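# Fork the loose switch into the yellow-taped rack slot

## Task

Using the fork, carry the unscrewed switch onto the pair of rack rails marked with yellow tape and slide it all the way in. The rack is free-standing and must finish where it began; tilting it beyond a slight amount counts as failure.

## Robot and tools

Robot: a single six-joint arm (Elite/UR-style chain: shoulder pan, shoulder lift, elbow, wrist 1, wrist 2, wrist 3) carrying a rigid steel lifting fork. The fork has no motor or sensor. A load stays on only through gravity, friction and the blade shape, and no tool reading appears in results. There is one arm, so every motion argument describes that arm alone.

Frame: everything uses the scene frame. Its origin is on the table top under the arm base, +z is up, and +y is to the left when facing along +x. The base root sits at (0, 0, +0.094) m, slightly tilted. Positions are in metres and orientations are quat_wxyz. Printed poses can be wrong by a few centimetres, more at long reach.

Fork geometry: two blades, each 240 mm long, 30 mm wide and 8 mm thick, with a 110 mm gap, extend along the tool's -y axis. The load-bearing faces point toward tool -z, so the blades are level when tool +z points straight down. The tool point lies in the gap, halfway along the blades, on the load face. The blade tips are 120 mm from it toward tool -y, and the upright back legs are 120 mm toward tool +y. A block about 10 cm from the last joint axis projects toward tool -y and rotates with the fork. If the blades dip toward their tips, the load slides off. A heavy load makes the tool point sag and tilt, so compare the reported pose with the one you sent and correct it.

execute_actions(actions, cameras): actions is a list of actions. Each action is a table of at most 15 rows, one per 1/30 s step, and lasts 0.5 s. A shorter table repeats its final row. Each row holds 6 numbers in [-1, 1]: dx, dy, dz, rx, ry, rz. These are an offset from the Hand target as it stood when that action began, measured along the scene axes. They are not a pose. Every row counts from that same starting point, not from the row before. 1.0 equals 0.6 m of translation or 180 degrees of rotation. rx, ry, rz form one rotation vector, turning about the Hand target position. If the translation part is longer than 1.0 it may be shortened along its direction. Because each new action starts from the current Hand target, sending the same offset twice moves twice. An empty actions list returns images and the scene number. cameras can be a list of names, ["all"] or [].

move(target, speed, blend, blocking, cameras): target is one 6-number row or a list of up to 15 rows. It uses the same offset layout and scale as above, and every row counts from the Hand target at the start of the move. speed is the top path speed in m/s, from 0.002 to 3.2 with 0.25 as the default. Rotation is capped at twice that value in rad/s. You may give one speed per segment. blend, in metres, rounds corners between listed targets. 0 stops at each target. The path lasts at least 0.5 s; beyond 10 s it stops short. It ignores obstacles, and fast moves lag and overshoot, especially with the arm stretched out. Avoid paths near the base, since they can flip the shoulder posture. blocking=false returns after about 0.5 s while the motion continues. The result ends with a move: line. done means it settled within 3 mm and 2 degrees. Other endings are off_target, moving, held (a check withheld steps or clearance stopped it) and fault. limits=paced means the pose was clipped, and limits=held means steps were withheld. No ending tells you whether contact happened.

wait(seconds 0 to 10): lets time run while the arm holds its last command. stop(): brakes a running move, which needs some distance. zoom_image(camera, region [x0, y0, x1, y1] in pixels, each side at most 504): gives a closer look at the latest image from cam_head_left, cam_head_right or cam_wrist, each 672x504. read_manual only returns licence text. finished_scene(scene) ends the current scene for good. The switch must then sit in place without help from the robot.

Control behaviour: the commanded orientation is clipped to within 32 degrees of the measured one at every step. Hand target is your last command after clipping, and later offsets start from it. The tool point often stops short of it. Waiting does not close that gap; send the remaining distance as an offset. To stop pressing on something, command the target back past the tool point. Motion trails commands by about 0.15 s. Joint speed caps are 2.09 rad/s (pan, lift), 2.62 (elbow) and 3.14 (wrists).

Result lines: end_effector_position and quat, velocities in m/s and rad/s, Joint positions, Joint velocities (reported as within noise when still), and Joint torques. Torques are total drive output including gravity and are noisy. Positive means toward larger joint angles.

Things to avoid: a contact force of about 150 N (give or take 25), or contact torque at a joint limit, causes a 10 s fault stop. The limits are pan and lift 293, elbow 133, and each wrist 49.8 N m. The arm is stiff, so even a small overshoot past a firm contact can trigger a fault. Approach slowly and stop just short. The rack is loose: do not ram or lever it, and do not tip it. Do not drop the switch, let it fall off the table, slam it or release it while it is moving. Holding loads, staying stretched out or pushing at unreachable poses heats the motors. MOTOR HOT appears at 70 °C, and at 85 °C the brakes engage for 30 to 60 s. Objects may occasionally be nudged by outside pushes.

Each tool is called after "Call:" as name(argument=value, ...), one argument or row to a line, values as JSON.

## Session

Call:
execute_actions(
  actions=[],
)

Call:
zoom_image(
  camera="cam_head_right",
  region=[230, 60, 490, 280],
)

Call:
zoom_image(
  camera="cam_head_left",
  region=[230, 60, 490, 280],
)

Scene clock: 0.00 s.
end_effector_position=(+0.3721, -0.1179, +0.2683) end_effector_quat_wxyz=(-0.171, +0.978, -0.115, +0.012)
Joint positions: [1.982 -1.736 2.436 -1.964 -1.402 0.575]
Joint velocities: within noise
Joint torques (N m): no reading
Hand target: +0.3721, -0.1179, +0.2683; -0.171, +0.978, -0.115, +0.012
camera_calibration:
cam_wrist: T_world_to_cam=[[0.971635, -0.232132, -0.0451733, -0.367249], [-0.231942, -0.972683, 0.00947392, -0.159603], [-0.0461385, 0.00127239, -0.998934, 0.379723], [0, 0, 0, 1]] pos_world=[0.337333, -0.240977, 0.364241]

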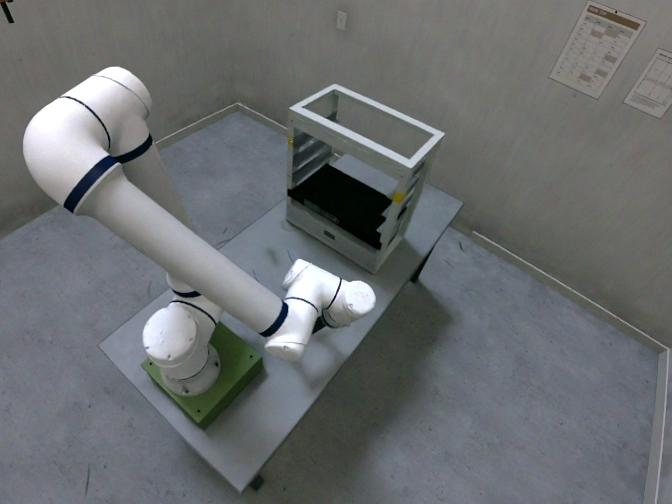

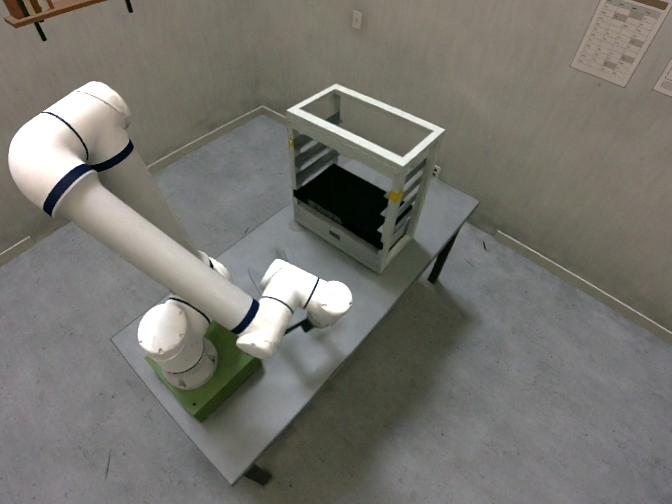

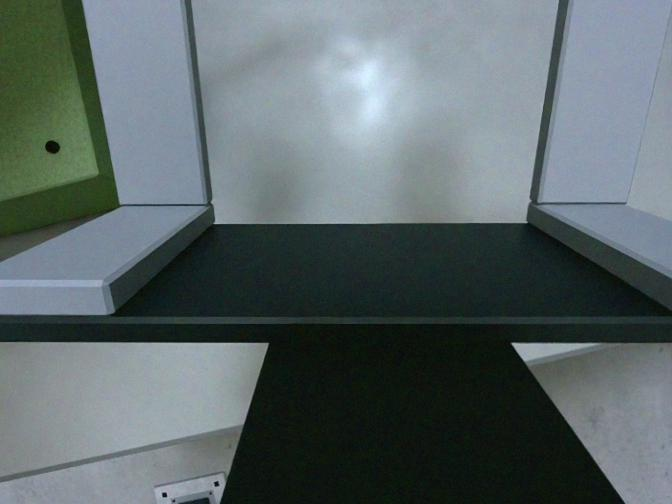

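Scaled by 1.938.

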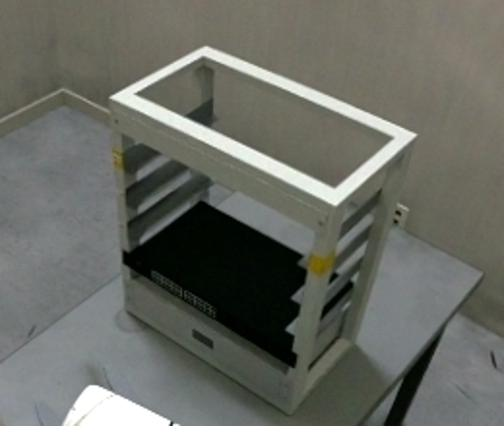

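Scaled by 1.938.

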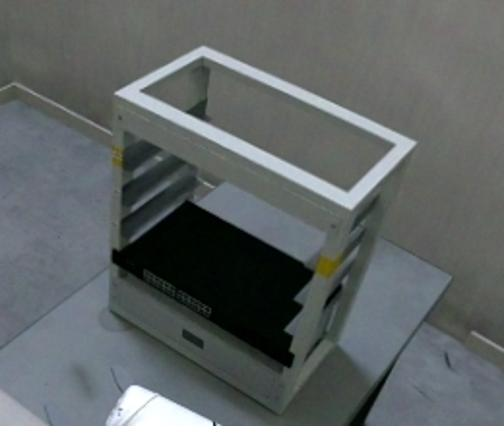

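Call:
move(
  target=[
    [0.2465, 0.1965, 0.5862, -0.0776, 0.0892, -0.4209],
    [0.3798, 0.3965, 0.7195, 0.2554, -0.3302, -0.3714],
  ],
  speed=0.4,
  blend=0.05,
  cameras=["cam_wrist"],
)

Scene clock: 41.77 s.
end_effector_position=(+0.6000, +0.1200, +0.7000) end_effector_quat_wxyz=(+0.499, -0.501, +0.500, -0.500)
Joint positions: [2.982 -1.647 2.613 -4.092 -1.365 3.145]
Joint torques (N m): [9.61 -17.08 -67.66 -9.82 -2.03 3.43]
Hand target: +0.6000, +0.1200, +0.7000; +0.499, -0.501, +0.500, -0.500
Off the commanded pose: 0.000 m, 0 deg.
move: done
camera_calibration:
cam_wrist: T_world_to_cam=[[0.0270771, -0.999554, -0.0125636, 0.121978], [-0.348459, 0.00234189, -0.937321, 0.736297], [0.936933, 0.0297579, -0.348241, -0.227516], [0, 0, 0, 1]] pos_world=[0.466434, 0.126969, 0.612449]
Images, in order (width x height): cam_wrist 672x504.

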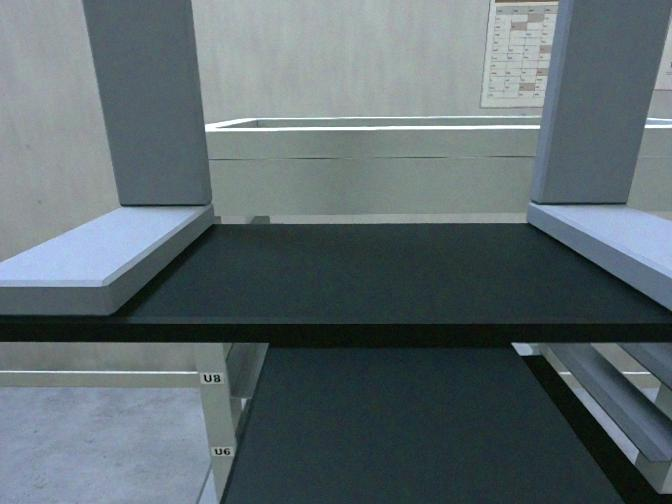

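Call:
move(
  target=[0.0, 0.2167, 0.0917, 0, 0, 0],
  speed=0.35,
  cameras=["cam_wrist"],
)

Call:
zoom_image(
  camera="cam_wrist",
  region=[260, 110, 540, 226],
)

Call:
move(
  target=[0.0, -0.8, 0.0, 0, 0, 0],
  speed=0.35,
  cameras=["cam_wrist"],
)

Call:
zoom_image(
  camera="cam_wrist",
  region=[200, 110, 480, 226],
)

Call:
move(
  target=[0.0, 0.0, -0.2083, 0, 0, 0],
  speed=0.35,
  cameras=["cam_wrist"],
)

Call:
zoom_image(
  camera="cam_wrist",
  region=[190, 0, 540, 226],
)

Call:
move(
  target=[0.0, 0.8, 0.0, 0, 0, 0],
  speed=0.35,
  cameras=["cam_wrist"],
)

Call:
zoom_image(
  camera="cam_wrist",
  region=[190, 0, 540, 226],
)

Scene clock: 62.03 s.
end_effector_position=(+0.6000, +0.2499, +0.7550) end_effector_quat_wxyz=(+0.499, -0.501, +0.500, -0.500)
Joint positions: [3.394 -1.636 2.448 -3.939 -1.776 3.151]
Joint torques (N m): [9.02 -25.42 -77.04 -4.94 -2.25 3.39]
Hand target: +0.6000, +0.2500, +0.7550; +0.499, -0.501, +0.500, -0.500
Off the commanded pose: 0.000 m, 0 deg.
move: done
camera_calibration:
cam_wrist: T_world_to_cam=[[0.0271134, -0.999555, -0.0124633, 0.252526], [-0.34825, 0.00224189, -0.937399, 0.787432], [0.93701, 0.0297564, -0.348034, -0.212439], [0, 0, 0, 1]] pos_world=[0.466433, 0.256969, 0.667349]
Images, in order (width x height): cam_wrist 672x504.

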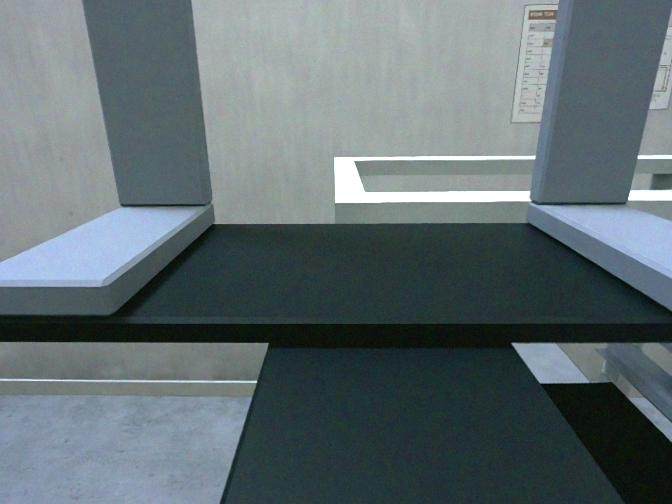

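Scaled by 1.800.

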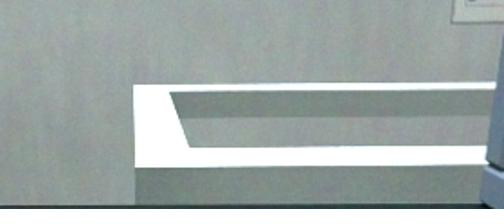

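Scene clock: 64.13 s.
end_effector_position=(+0.6000, -0.2297, +0.7550) end_effector_quat_wxyz=(+0.499, -0.501, +0.500, -0.500)
Joint positions: [2.069 -1.65 2.469 -3.926 -0.452 3.117]
Joint torques (N m): [-20.88 -20.18 -70.64 -0.74 1.8 -2.42]
Hand target: +0.6000, -0.2300, +0.7550; +0.499, -0.501, +0.500, -0.500
Off the commanded pose: 0.000 m, 0 deg.
move: done
camera_calibration:
cam_wrist: T_world_to_cam=[[0.0268919, -0.99956, -0.0124885, -0.22684], [-0.348251, 0.00234257, -0.937399, 0.788623], [0.937016, 0.0295576, -0.348035, -0.198176], [0, 0, 0, 1]] pos_world=[0.466433, -0.22273, 0.667449]
Images, in order (width x height): cam_wrist 672x504.

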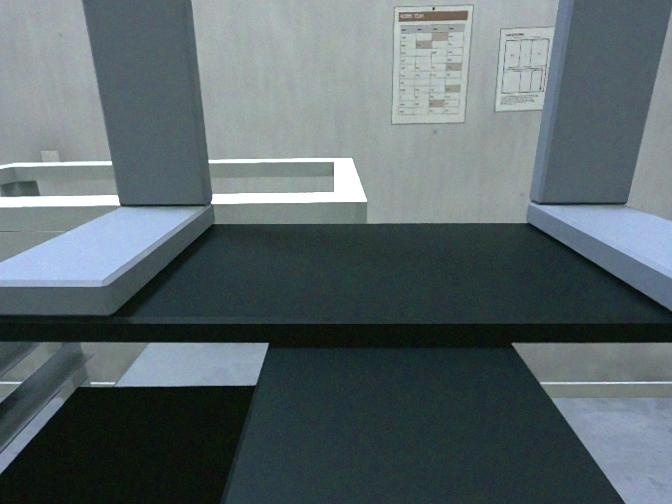

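Scaled by 1.800.

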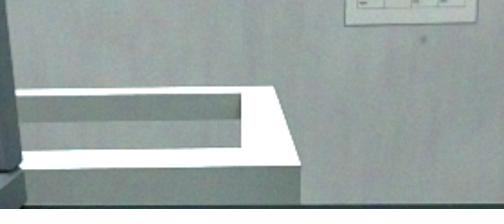

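Scene clock: 65.43 s.
end_effector_position=(+0.6000, -0.2300, +0.6301) end_effector_quat_wxyz=(+0.499, -0.501, +0.500, -0.500)
Joint positions: [2.065 -1.361 2.552 -4.298 -0.448 3.117]
Joint torques (N m): [9.89 -33.71 -47.37 -5.39 -1.93 3.48]
Hand target: +0.6000, -0.2300, +0.6301; +0.499, -0.501, +0.500, -0.500
Off the commanded pose: 0.000 m, 0 deg.
move: done
camera_calibration:
cam_wrist: T_world_to_cam=[[0.0269848, -0.999557, -0.0125275, -0.228623], [-0.348371, 0.002343, -0.937354, 0.671481], [0.936968, 0.0296585, -0.348153, -0.241566], [0, 0, 0, 1]] pos_world=[0.466433, -0.22293, 0.542449]
Images, in order (width x height): cam_wrist 672x504.

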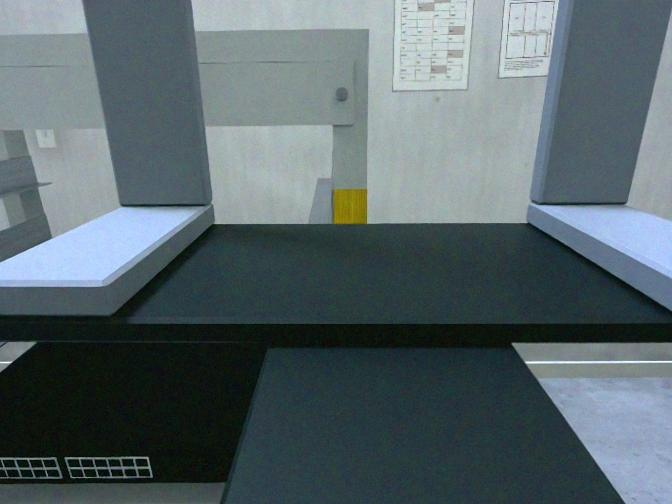

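Scaled by 1.440.

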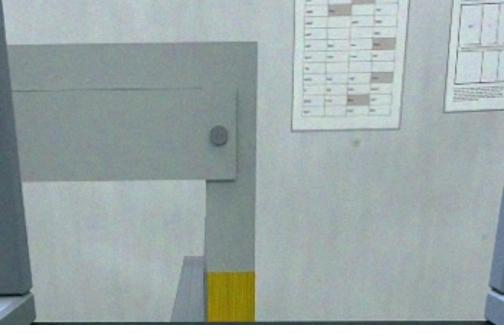

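Scene clock: 67.73 s.
end_effector_position=(+0.6000, +0.2500, +0.6301) end_effector_quat_wxyz=(+0.499, -0.501, +0.500, -0.500)
Joint positions: [3.397 -1.356 2.53 -4.3 -1.78 3.151]
Joint torques (N m): [10.44 -37.99 -53.55 -4.93 -2.34 3.46]
Hand target: +0.6000, +0.2500, +0.6301; +0.499, -0.501, +0.500, -0.500
Off the commanded pose: 0.000 m, 0 deg.
move: done
camera_calibration:
cam_wrist: T_world_to_cam=[[0.0271134, -0.999555, -0.0124633, 0.250969], [-0.34825, 0.00224189, -0.937399, 0.670351], [0.93701, 0.0297564, -0.348034, -0.255908], [0, 0, 0, 1]] pos_world=[0.466433, 0.256969, 0.542449]
Images, in order (width x height): cam_wrist 672x504.

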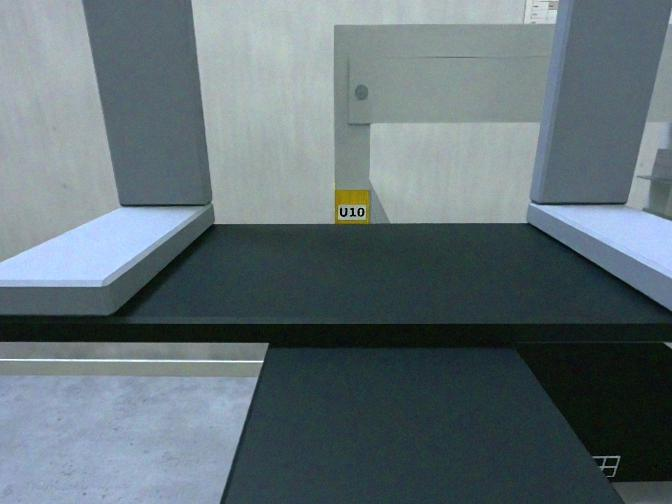

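Scaled by 1.440.

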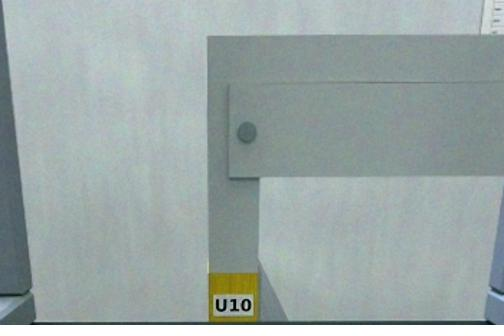

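Call:
move(
  target=[0.0667, -0.3333, -0.55, 0, 0, 0],
  speed=0.35,
  cameras=["cam_wrist"],
)

Call:
zoom_image(
  camera="cam_wrist",
  region=[190, 0, 540, 226],
)

Scene clock: 104.87 s.
end_effector_position=(+0.6364, +0.0642, +0.3237) end_effector_quat_wxyz=(+0.494, -0.498, +0.509, -0.500)
Joint positions: [2.852 -0.477 2.504 -5.142 -1.251 3.145]
Joint torques (N m): [-6.81 -76.9 23.9 -7.18 -0.04 0.54]
Hand target: +0.6364, +0.0642, +0.3237; +0.494, -0.498, +0.509, -0.500 (not the last commanded pose)
Off the commanded pose: 0.028 m, 1 deg.
FORCE FAULT: contact force on the arm reached its limit, and the arm stopped for 10 seconds. The contact can be on any part of the arm, not only on its tool. That time counts as 20 of the actions that you can send in this scene. The arm's remaining commands of this call were not run. The arm's target is now where it stood when the stop ended, not its last command. The arm accepts commands again.
move: fault
camera_calibration:
cam_wrist: T_world_to_cam=[[0.0100083, -0.999773, -0.0188201, 0.0734128], [-0.358153, 0.0139883, -0.933558, 0.400558], [0.933609, 0.0160838, -0.357932, -0.384931], [0, 0, 0, 1]] pos_world=[0.502101, 0.0739841, 0.237547]
Images, in order (width x height): cam_wrist 672x504.

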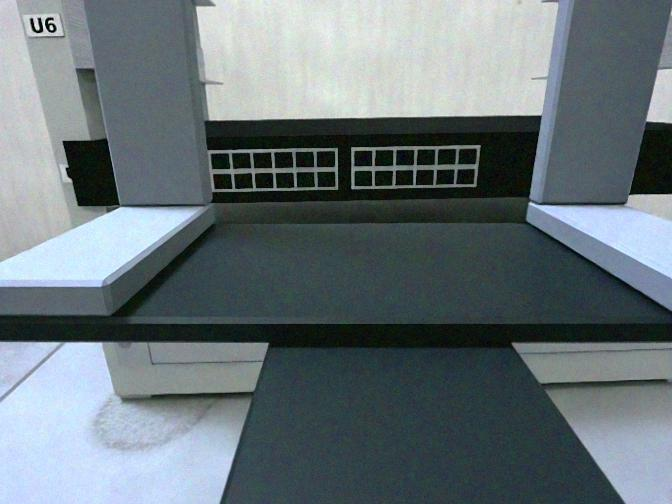

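Scaled by 1.440.

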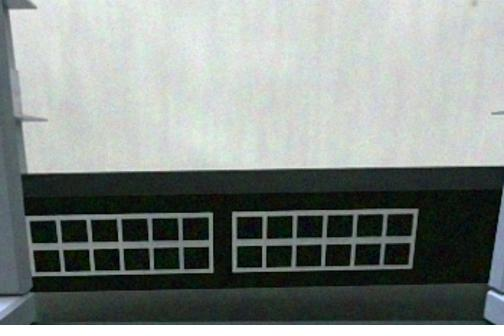

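Call:
move(
  target=[-0.02, 0.13, 0.22, 0, 0, 0],
  speed=0.2,
  cameras=["all"],
)

Scene clock: 150.70 s.
end_effector_position=(+0.6244, +0.1422, +0.4556) end_effector_quat_wxyz=(+0.494, -0.498, +0.509, -0.500)
Joint positions: [3.091 -0.86 2.59 -4.846 -1.491 3.152]
Joint torques (N m): [10.88 -83.45 13.99 -5.59 -2.12 3.62]
Hand target: +0.6244, +0.1422, +0.4557; +0.494, -0.498, +0.509, -0.500
Off the commanded pose: 0.000 m, 0 deg.
move: done
camera_calibration:
cam_wrist: T_world_to_cam=[[0.0100088, -0.999773, -0.0188198, 0.153997], [-0.358121, 0.0139884, -0.933571, 0.518294], [0.933622, 0.0160836, -0.357899, -0.327789], [0, 0, 0, 1]] pos_world=[0.490101, 0.151984, 0.369447]

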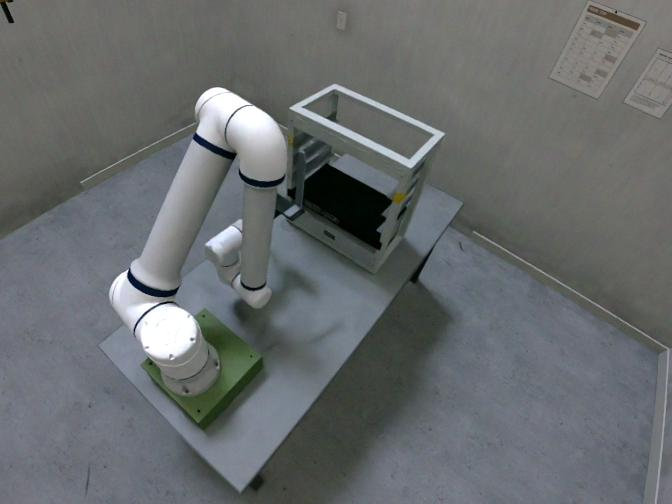

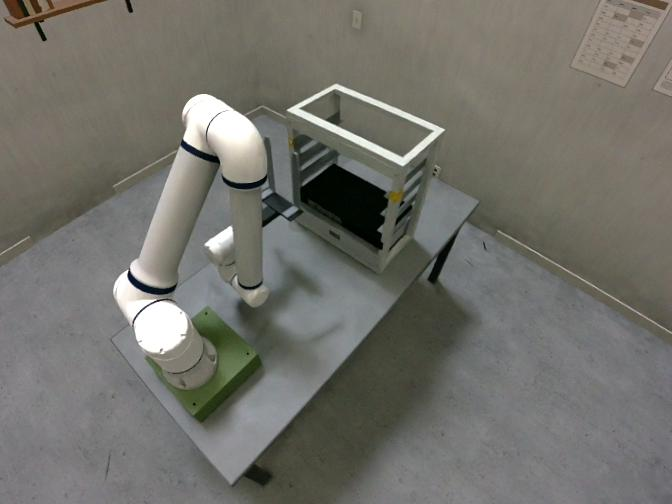

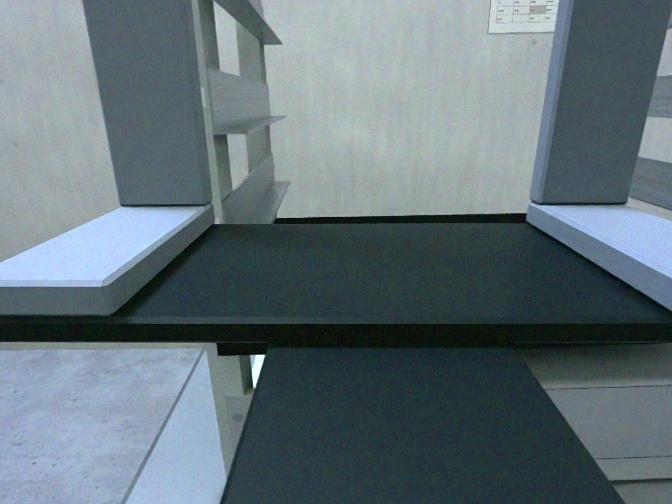

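Call:
move(
  target=[
    [-0.0407, -0.137, 0.2405, -0.0013, 0.4956, 0.0099],
    [-0.1565, -0.2227, -0.4945, -0.0013, 0.4956, 0.0099],
  ],
  speed=[0.4, 0.25],
  blend=[0.04, 0],
  cameras=["all"],
)

Call:
zoom_image(
  camera="cam_head_right",
  region=[270, 70, 470, 290],
)

Scene clock: 173.30 s.
end_effector_position=(+0.5305, +0.0086, +0.1591) end_effector_quat_wxyz=(-0.001, +0.713, -0.701, +0.000)
Joint positions: [2.719 -1.814 2.674 -2.416 -1.569 2.656]
Joint torques (N m): [-21.7 -3.64 -50.19 -10.17 2.17 -2.36]
Hand target: +0.5305, +0.0086, +0.1590; -0.001, +0.713, -0.701, +0.000
Off the commanded pose: 0.000 m, 0 deg.
move: done
camera_calibration:
cam_wrist: T_world_to_cam=[[0.00380551, -0.99962, -0.0272892, 0.0204755], [-0.938381, -0.0130005, 0.345358, 0.314281], [-0.345582, 0.0242934, -0.938074, 0.426673], [0, 0, 0, 1]] pos_world=[0.442288, 0.0141882, 0.29227]

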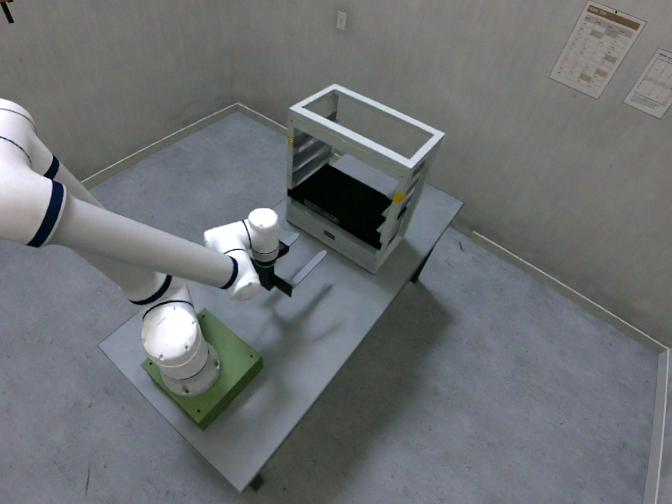

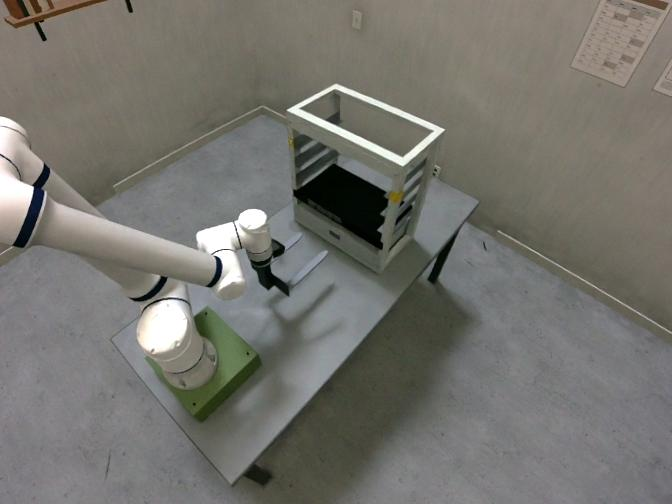

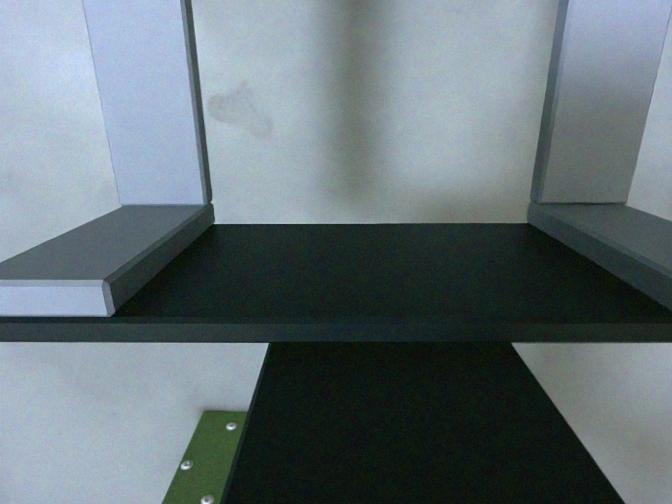

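Scaled by 2.291.

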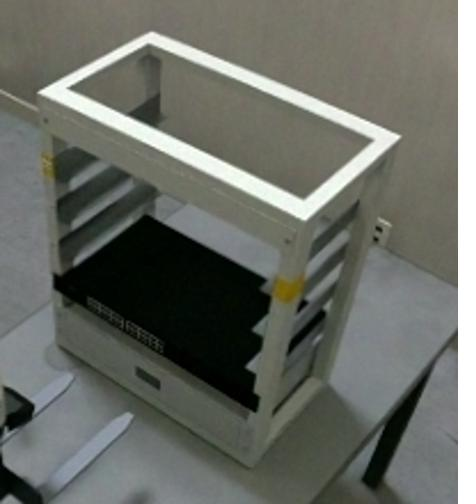

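Call:
move(
  target=[
    [0.3667, 0.0064, 0.0, 0, 0, 0],
    [0.5499, 0.0096, 0.0, 0, 0, 0],
  ],
  speed=[0.2, 0.1],
  blend=[0.03, 0],
  cameras=["all"],
)

Call:
zoom_image(
  camera="cam_head_right",
  region=[270, 140, 420, 290],
)

Scene clock: 188.73 s.
end_effector_position=(+0.8603, +0.0144, +0.1590) end_effector_quat_wxyz=(-0.001, +0.713, -0.701, +0.000)
Joint positions: [2.95 -1.252 2.089 -2.395 -1.566 2.887]
Joint torques (N m): [8.84 -68.43 -77 -5.55 -0.33 3.47]
Hand target: +0.8604, +0.0144, +0.1590; -0.001, +0.713, -0.701, +0.000
Off the commanded pose: 0.000 m, 0 deg.
move: done
camera_calibration:
cam_wrist: T_world_to_cam=[[0.00380689, -0.99962, -0.0272897, 0.0249173], [-0.938381, -0.013002, 0.345358, 0.623833], [-0.345582, 0.0242934, -0.938074, 0.540507], [0, 0, 0, 1]] pos_world=[0.772088, 0.0198882, 0.29227]

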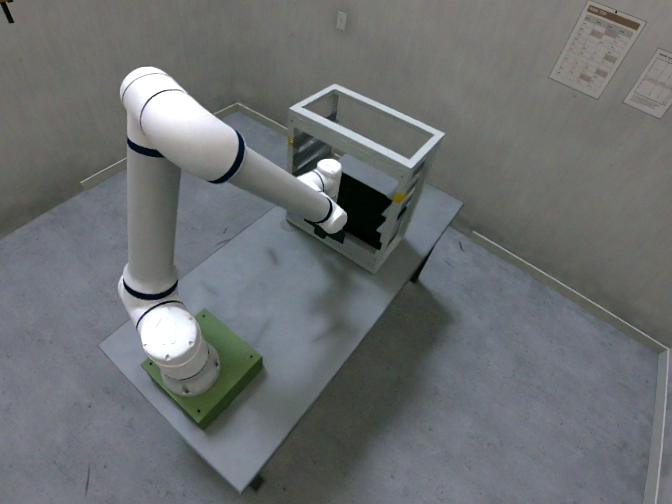

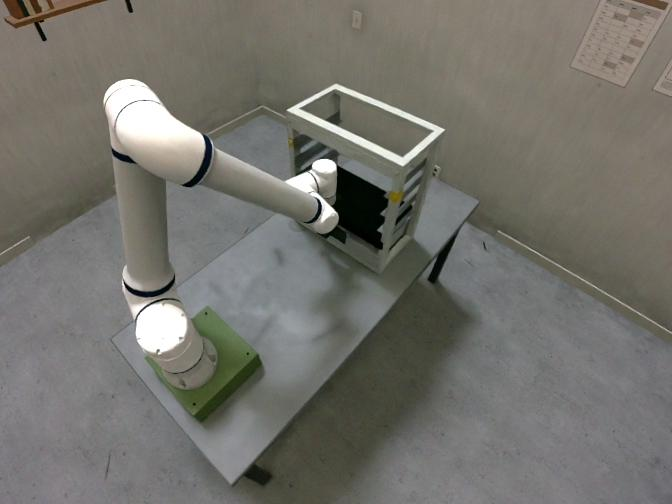

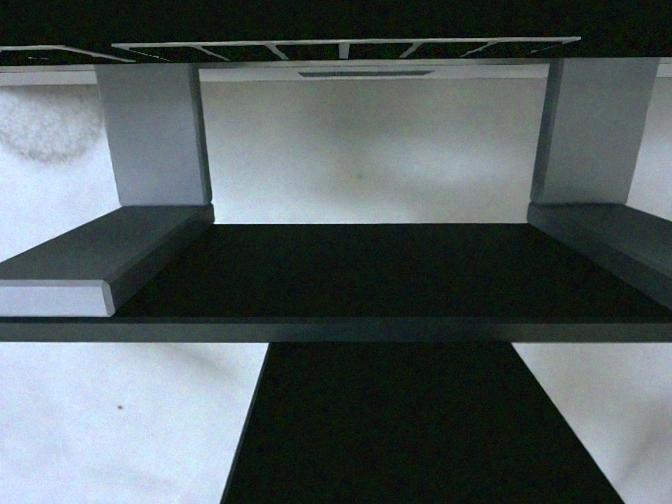

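Scaled by 3.360.

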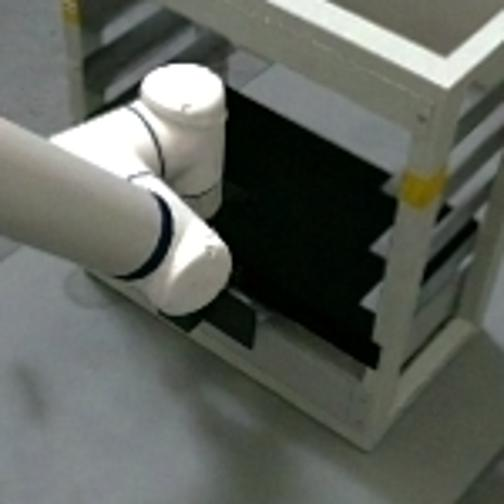

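Call:
move(
  target=[
    [-0.0608, -0.0011, 0.0, 0, 0, 0],
    [-0.0608, -0.0011, 0.0383, 0, 0, 0],
  ],
  speed=[0.1, 0.025],
  cameras=["cam_wrist", "cam_head_left"],
)

Call:
zoom_image(
  camera="cam_head_left",
  region=[270, 140, 420, 290],
)

Scene clock: 206.23 s.
end_effector_position=(+0.8239, +0.0137, +0.1817) end_effector_quat_wxyz=(-0.001, +0.713, -0.701, +0.000)
Joint positions: [2.936 -1.333 2.145 -2.37 -1.567 2.873]
Joint torques (N m): [-20.48 -124.81 -115.74 -19.82 4.08 -2.18]
Hand target: +0.8239, +0.0137, +0.1820; -0.001, +0.713, -0.701, +0.000
Off the commanded pose: 0.000 m, 0 deg.
move: done
camera_calibration:
cam_wrist: T_world_to_cam=[[0.003804, -0.99962, -0.0272895, 0.0250773], [-0.938348, -0.0130015, 0.345447, 0.581871], [-0.34567, 0.024293, -0.938042, 0.549326], [0, 0, 0, 1]] pos_world=[0.735788, 0.0192882, 0.31497]
Images, in order (width x height): cam_head_left 672x504, cam_wrist 672x504.

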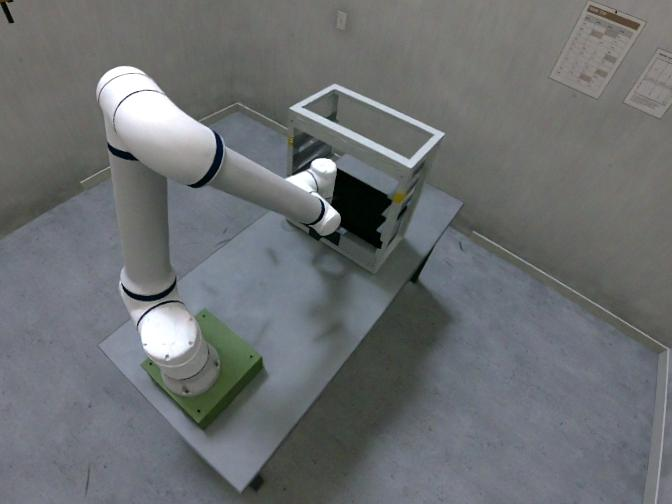

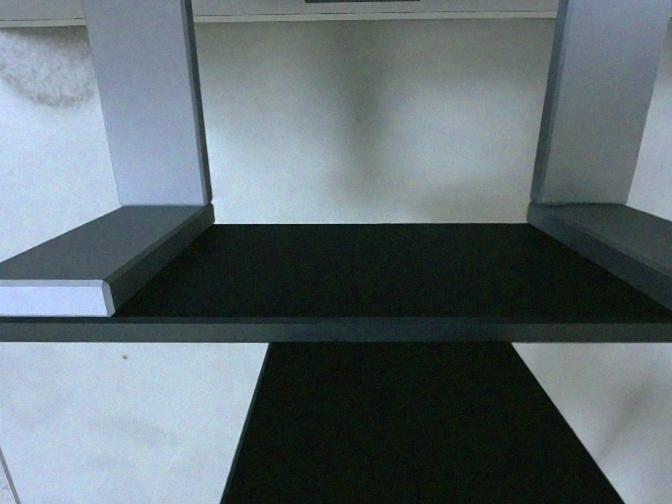

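Scaled by 3.360.

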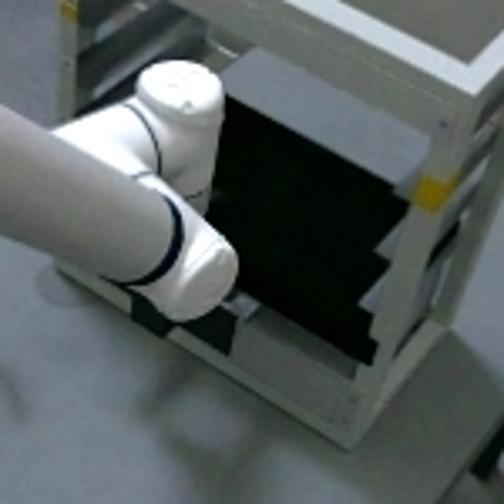

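Call:
move(
  target=[-0.4999, -0.0087, 0.0, 0, 0, 0],
  speed=0.09,
  cameras=["all"],
)

Call:
zoom_image(
  camera="cam_head_right",
  region=[240, 100, 440, 290],
)

Call:
zoom_image(
  camera="cam_head_left",
  region=[240, 100, 440, 290],
)

Scene clock: 217.20 s.
end_effector_position=(+0.5241, +0.0085, +0.1820) end_effector_quat_wxyz=(-0.001, +0.713, -0.701, +0.000)
Joint positions: [2.71 -1.89 2.658 -2.325 -1.57 2.647]
Joint torques (N m): [-22.4 -52.15 -92.54 -19.12 6.09 -2.34]
Hand target: +0.5240, +0.0085, +0.1820; -0.001, +0.713, -0.701, +0.000
Off the commanded pose: 0.000 m, 0 deg.
move: done
camera_calibration:
cam_wrist: T_world_to_cam=[[0.00380551, -0.99962, -0.0272892, 0.0210244], [-0.938381, -0.0130005, 0.345358, 0.300459], [-0.345582, 0.0242934, -0.938074, 0.44598], [0, 0, 0, 1]] pos_world=[0.435988, 0.0140882, 0.31517]

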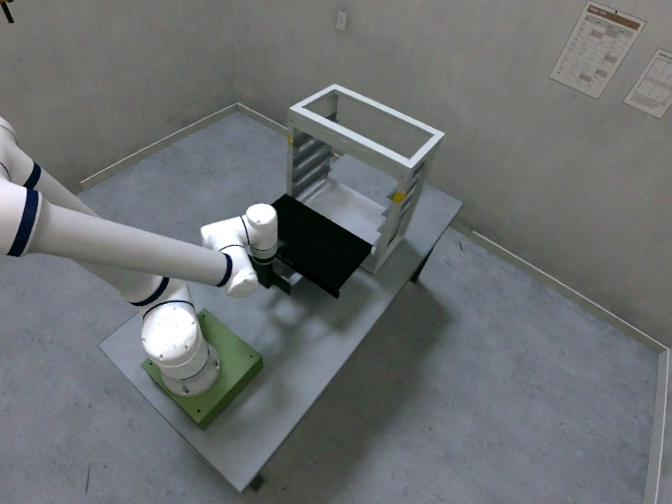

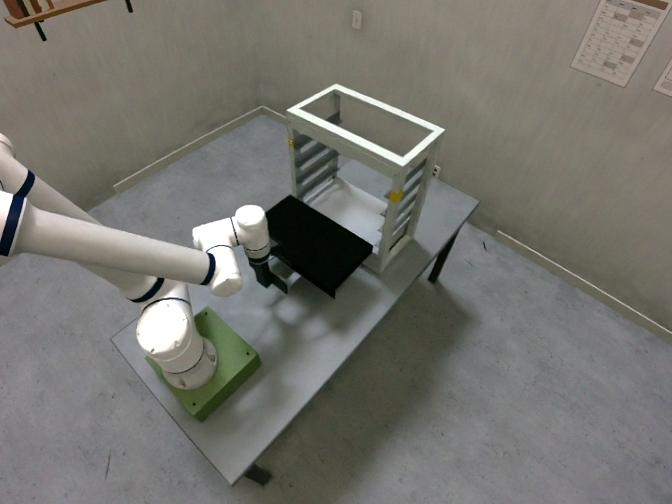

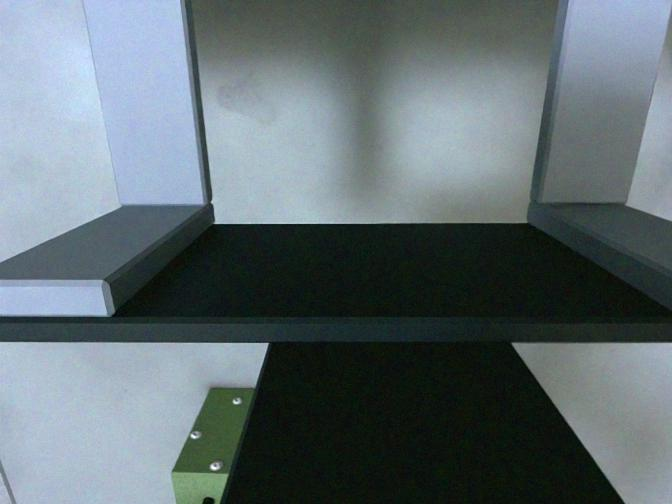

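Scaled by 2.520.

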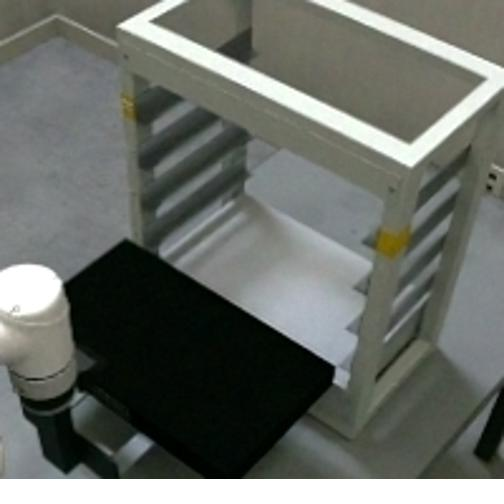

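Scaled by 2.520.

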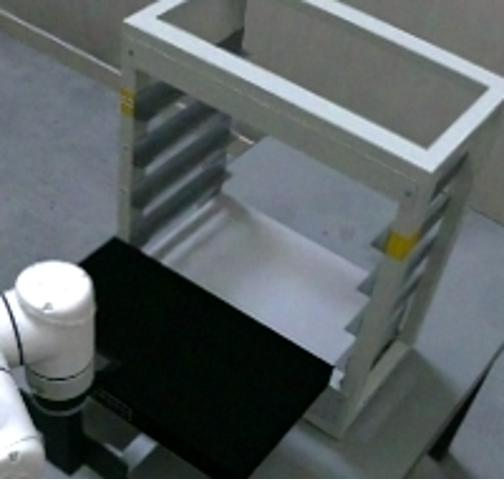

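Call:
move(
  target=[
    [0.0, 0.0, 0.4445, 0, 0, 0],
    [0.1, 0.0017, 0.4445, 0, 0, 0],
  ],
  speed=[0.15, 0.09],
  cameras=["all"],
)

Call:
zoom_image(
  camera="cam_head_right",
  region=[260, 70, 430, 230],
)

Call:
zoom_image(
  camera="cam_head_left",
  region=[260, 70, 430, 230],
)

Scene clock: 237.10 s.
end_effector_position=(+0.5838, +0.0095, +0.4487) end_effector_quat_wxyz=(-0.001, +0.713, -0.701, +0.000)
Joint positions: [2.781 -2.034 2.205 -1.728 -1.569 2.718]
Joint torques (N m): [9.42 -26.42 -145.01 -23.84 1.83 3.53]
Hand target: +0.5840, +0.0095, +0.4487; -0.001, +0.713, -0.701, +0.000
Off the commanded pose: 0.000 m, 0 deg.
move: done
camera_calibration:
cam_wrist: T_world_to_cam=[[0.00380689, -0.99962, -0.0272897, 0.0290745], [-0.938381, -0.013002, 0.345358, 0.264387], [-0.345582, 0.0242934, -0.938074, 0.716771], [0, 0, 0, 1]] pos_world=[0.495688, 0.0150882, 0.58187]

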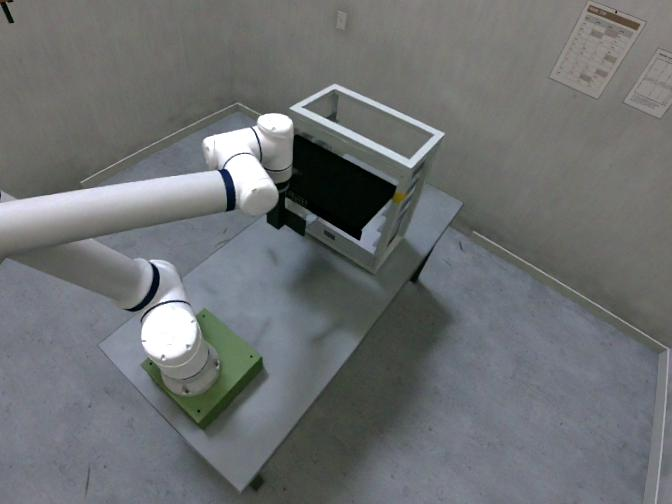

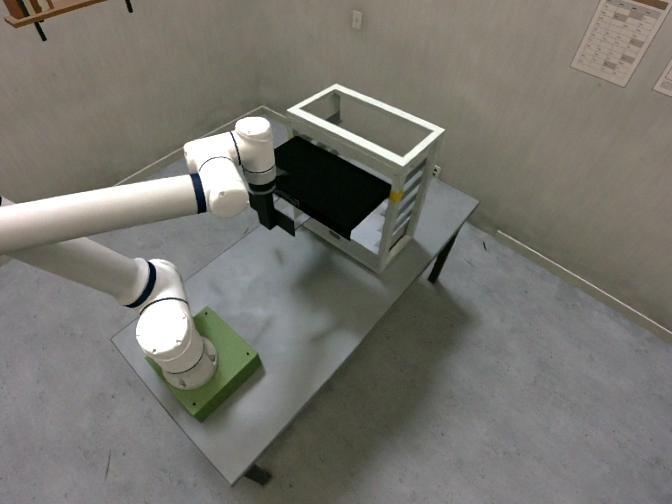

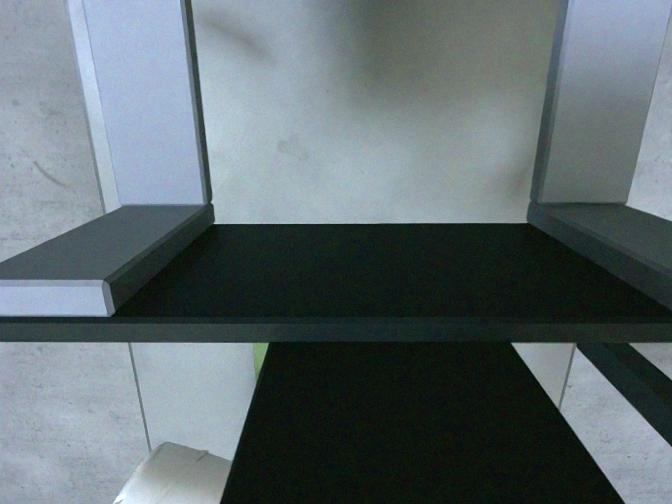

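Scaled by 2.965.

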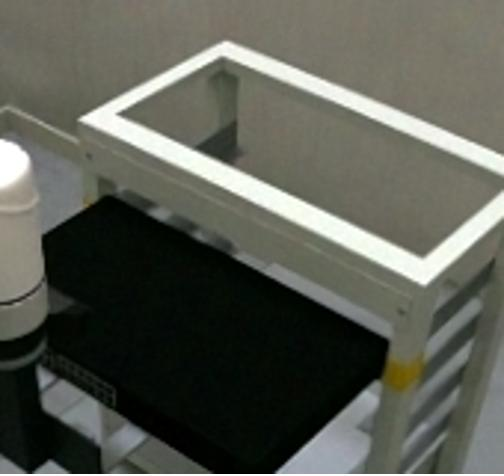

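Scaled by 2.965.

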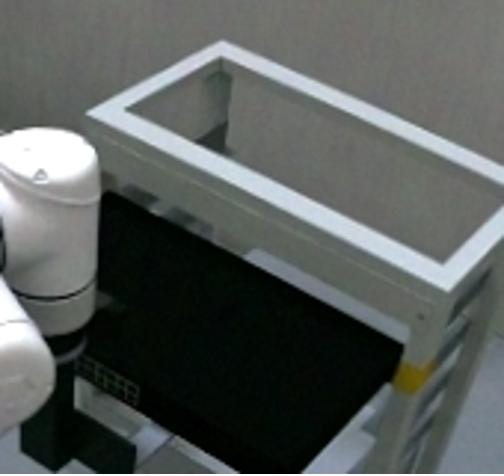

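Call:
move(
  target=[0.4066, 0.0071, 0.0, 0, 0, 0],
  speed=0.08,
  cameras=["all"],
)

Call:
zoom_image(
  camera="cam_head_right",
  region=[270, 80, 430, 230],
)

Call:
zoom_image(
  camera="cam_head_left",
  region=[270, 80, 430, 230],
)

Scene clock: 245.17 s.
end_effector_position=(+0.8278, +0.0138, +0.4487) end_effector_quat_wxyz=(-0.001, +0.713, -0.701, +0.000)
Joint positions: [2.936 -1.573 1.866 -1.851 -1.566 2.873]
Joint torques (N m): [8.88 -82.58 -148.54 -21.81 1.81 3.44]
Hand target: +0.8280, +0.0138, +0.4487; -0.001, +0.713, -0.701, +0.000
Off the commanded pose: 0.000 m, 0 deg.
move: done
camera_calibration:
cam_wrist: T_world_to_cam=[[0.00377337, -0.999618, -0.0273838, 0.0324238], [-0.938381, -0.013003, 0.345357, 0.493313], [-0.345581, 0.0243933, -0.938072, 0.800952], [0, 0, 0, 1]] pos_world=[0.739588, 0.019288, 0.581869]

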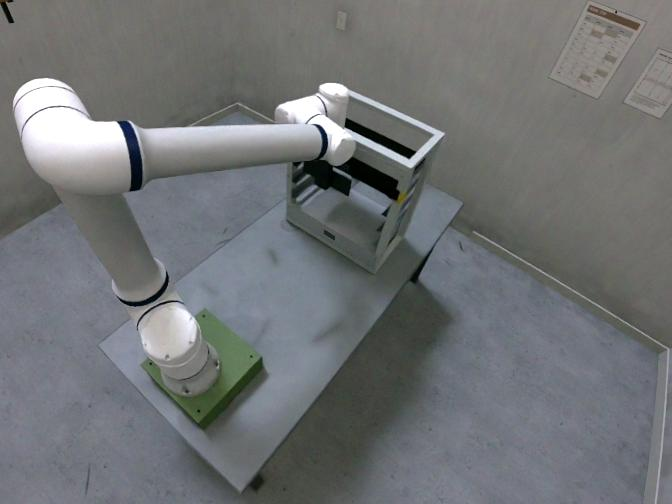

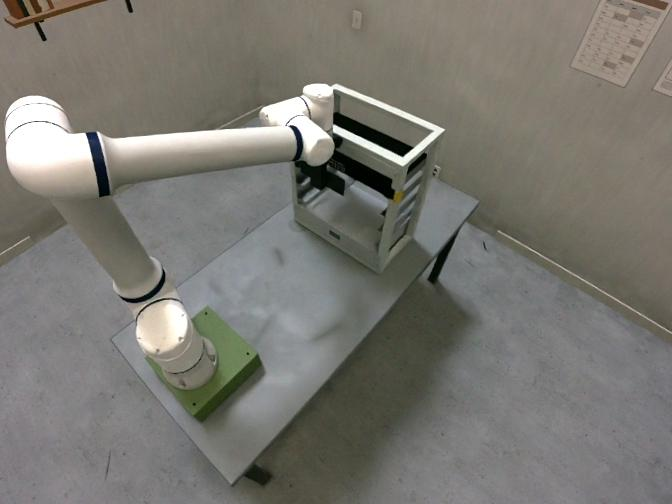

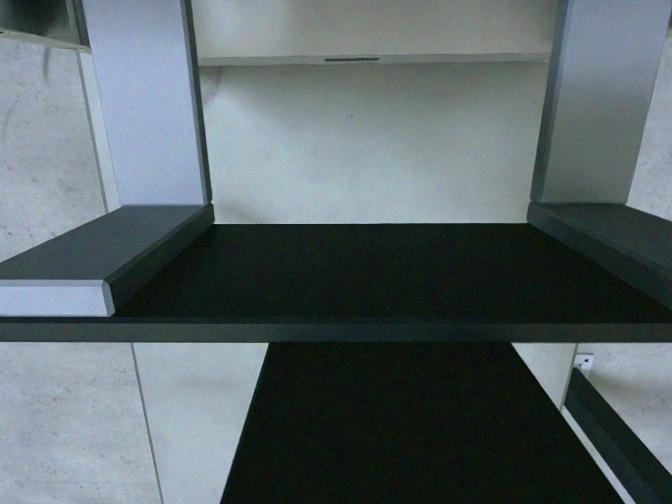

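Scaled by 3.150.

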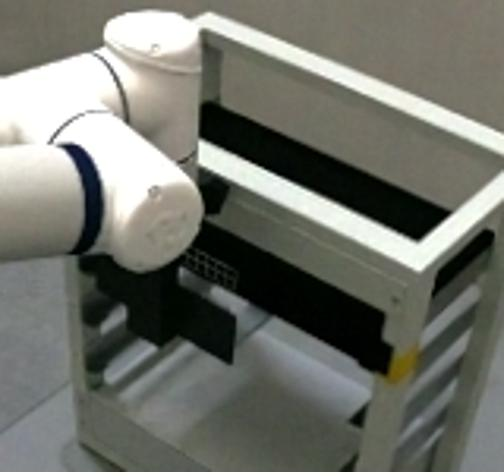

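Scaled by 3.150.

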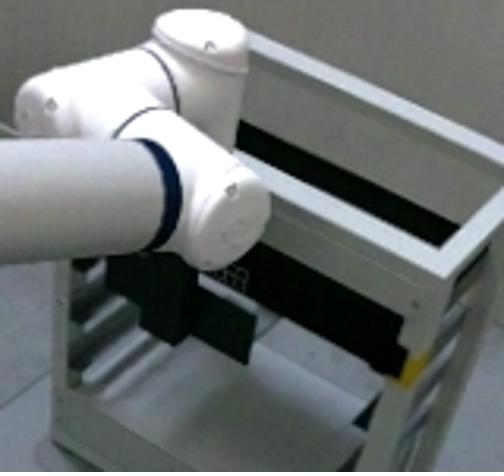

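Call:
move(
  target=[0.0067, 0.0001, 0.0, 0, 0, 0],
  speed=0.02,
)

Call:
move(
  target=[0.005, 0.0001, 0.0, 0, 0, 0],
  speed=0.02,
)

Call:
move(
  target=[0.005, 0.0001, 0.0, 0, 0, 0],
  speed=0.02,
)

Scene clock: 249.40 s.
end_effector_position=(+0.8318, +0.0138, +0.4487) end_effector_quat_wxyz=(-0.001, +0.713, -0.701, +0.000)
Joint positions: [2.938 -1.566 1.859 -1.851 -1.567 2.875]
Joint torques (N m): [8.34 -83.6 -148.17 -25.69 2.51 3.46]
Hand target: +0.8320, +0.0138, +0.4487; -0.001, +0.713, -0.701, +0.000
Off the commanded pose: 0.000 m, 0 deg.
move: done

Scene clock: 250.10 s.
end_effector_position=(+0.8349, +0.0139, +0.4487) end_effector_quat_wxyz=(-0.001, +0.713, -0.701, +0.000)
Joint positions: [2.939 -1.561 1.854 -1.851 -1.566 2.876]
Joint torques (N m): [8.17 -86.46 -149.24 -26.48 3.65 3.32]
Hand target: +0.8350, +0.0139, +0.4487; -0.001, +0.713, -0.701, +0.000
Off the commanded pose: 0.000 m, 0 deg.
move: done

Scene clock: 250.80 s.
end_effector_position=(+0.8378, +0.0139, +0.4487) end_effector_quat_wxyz=(-0.001, +0.713, -0.701, +0.000)
Joint positions: [2.94 -1.556 1.849 -1.851 -1.566 2.877]
Joint torques (N m): [8.06 -85.32 -149.99 -26.47 3.82 3.31]
Hand target: +0.8380, +0.0139, +0.4487; -0.001, +0.713, -0.701, +0.000
Off the commanded pose: 0.000 m, 0 deg.
move: done


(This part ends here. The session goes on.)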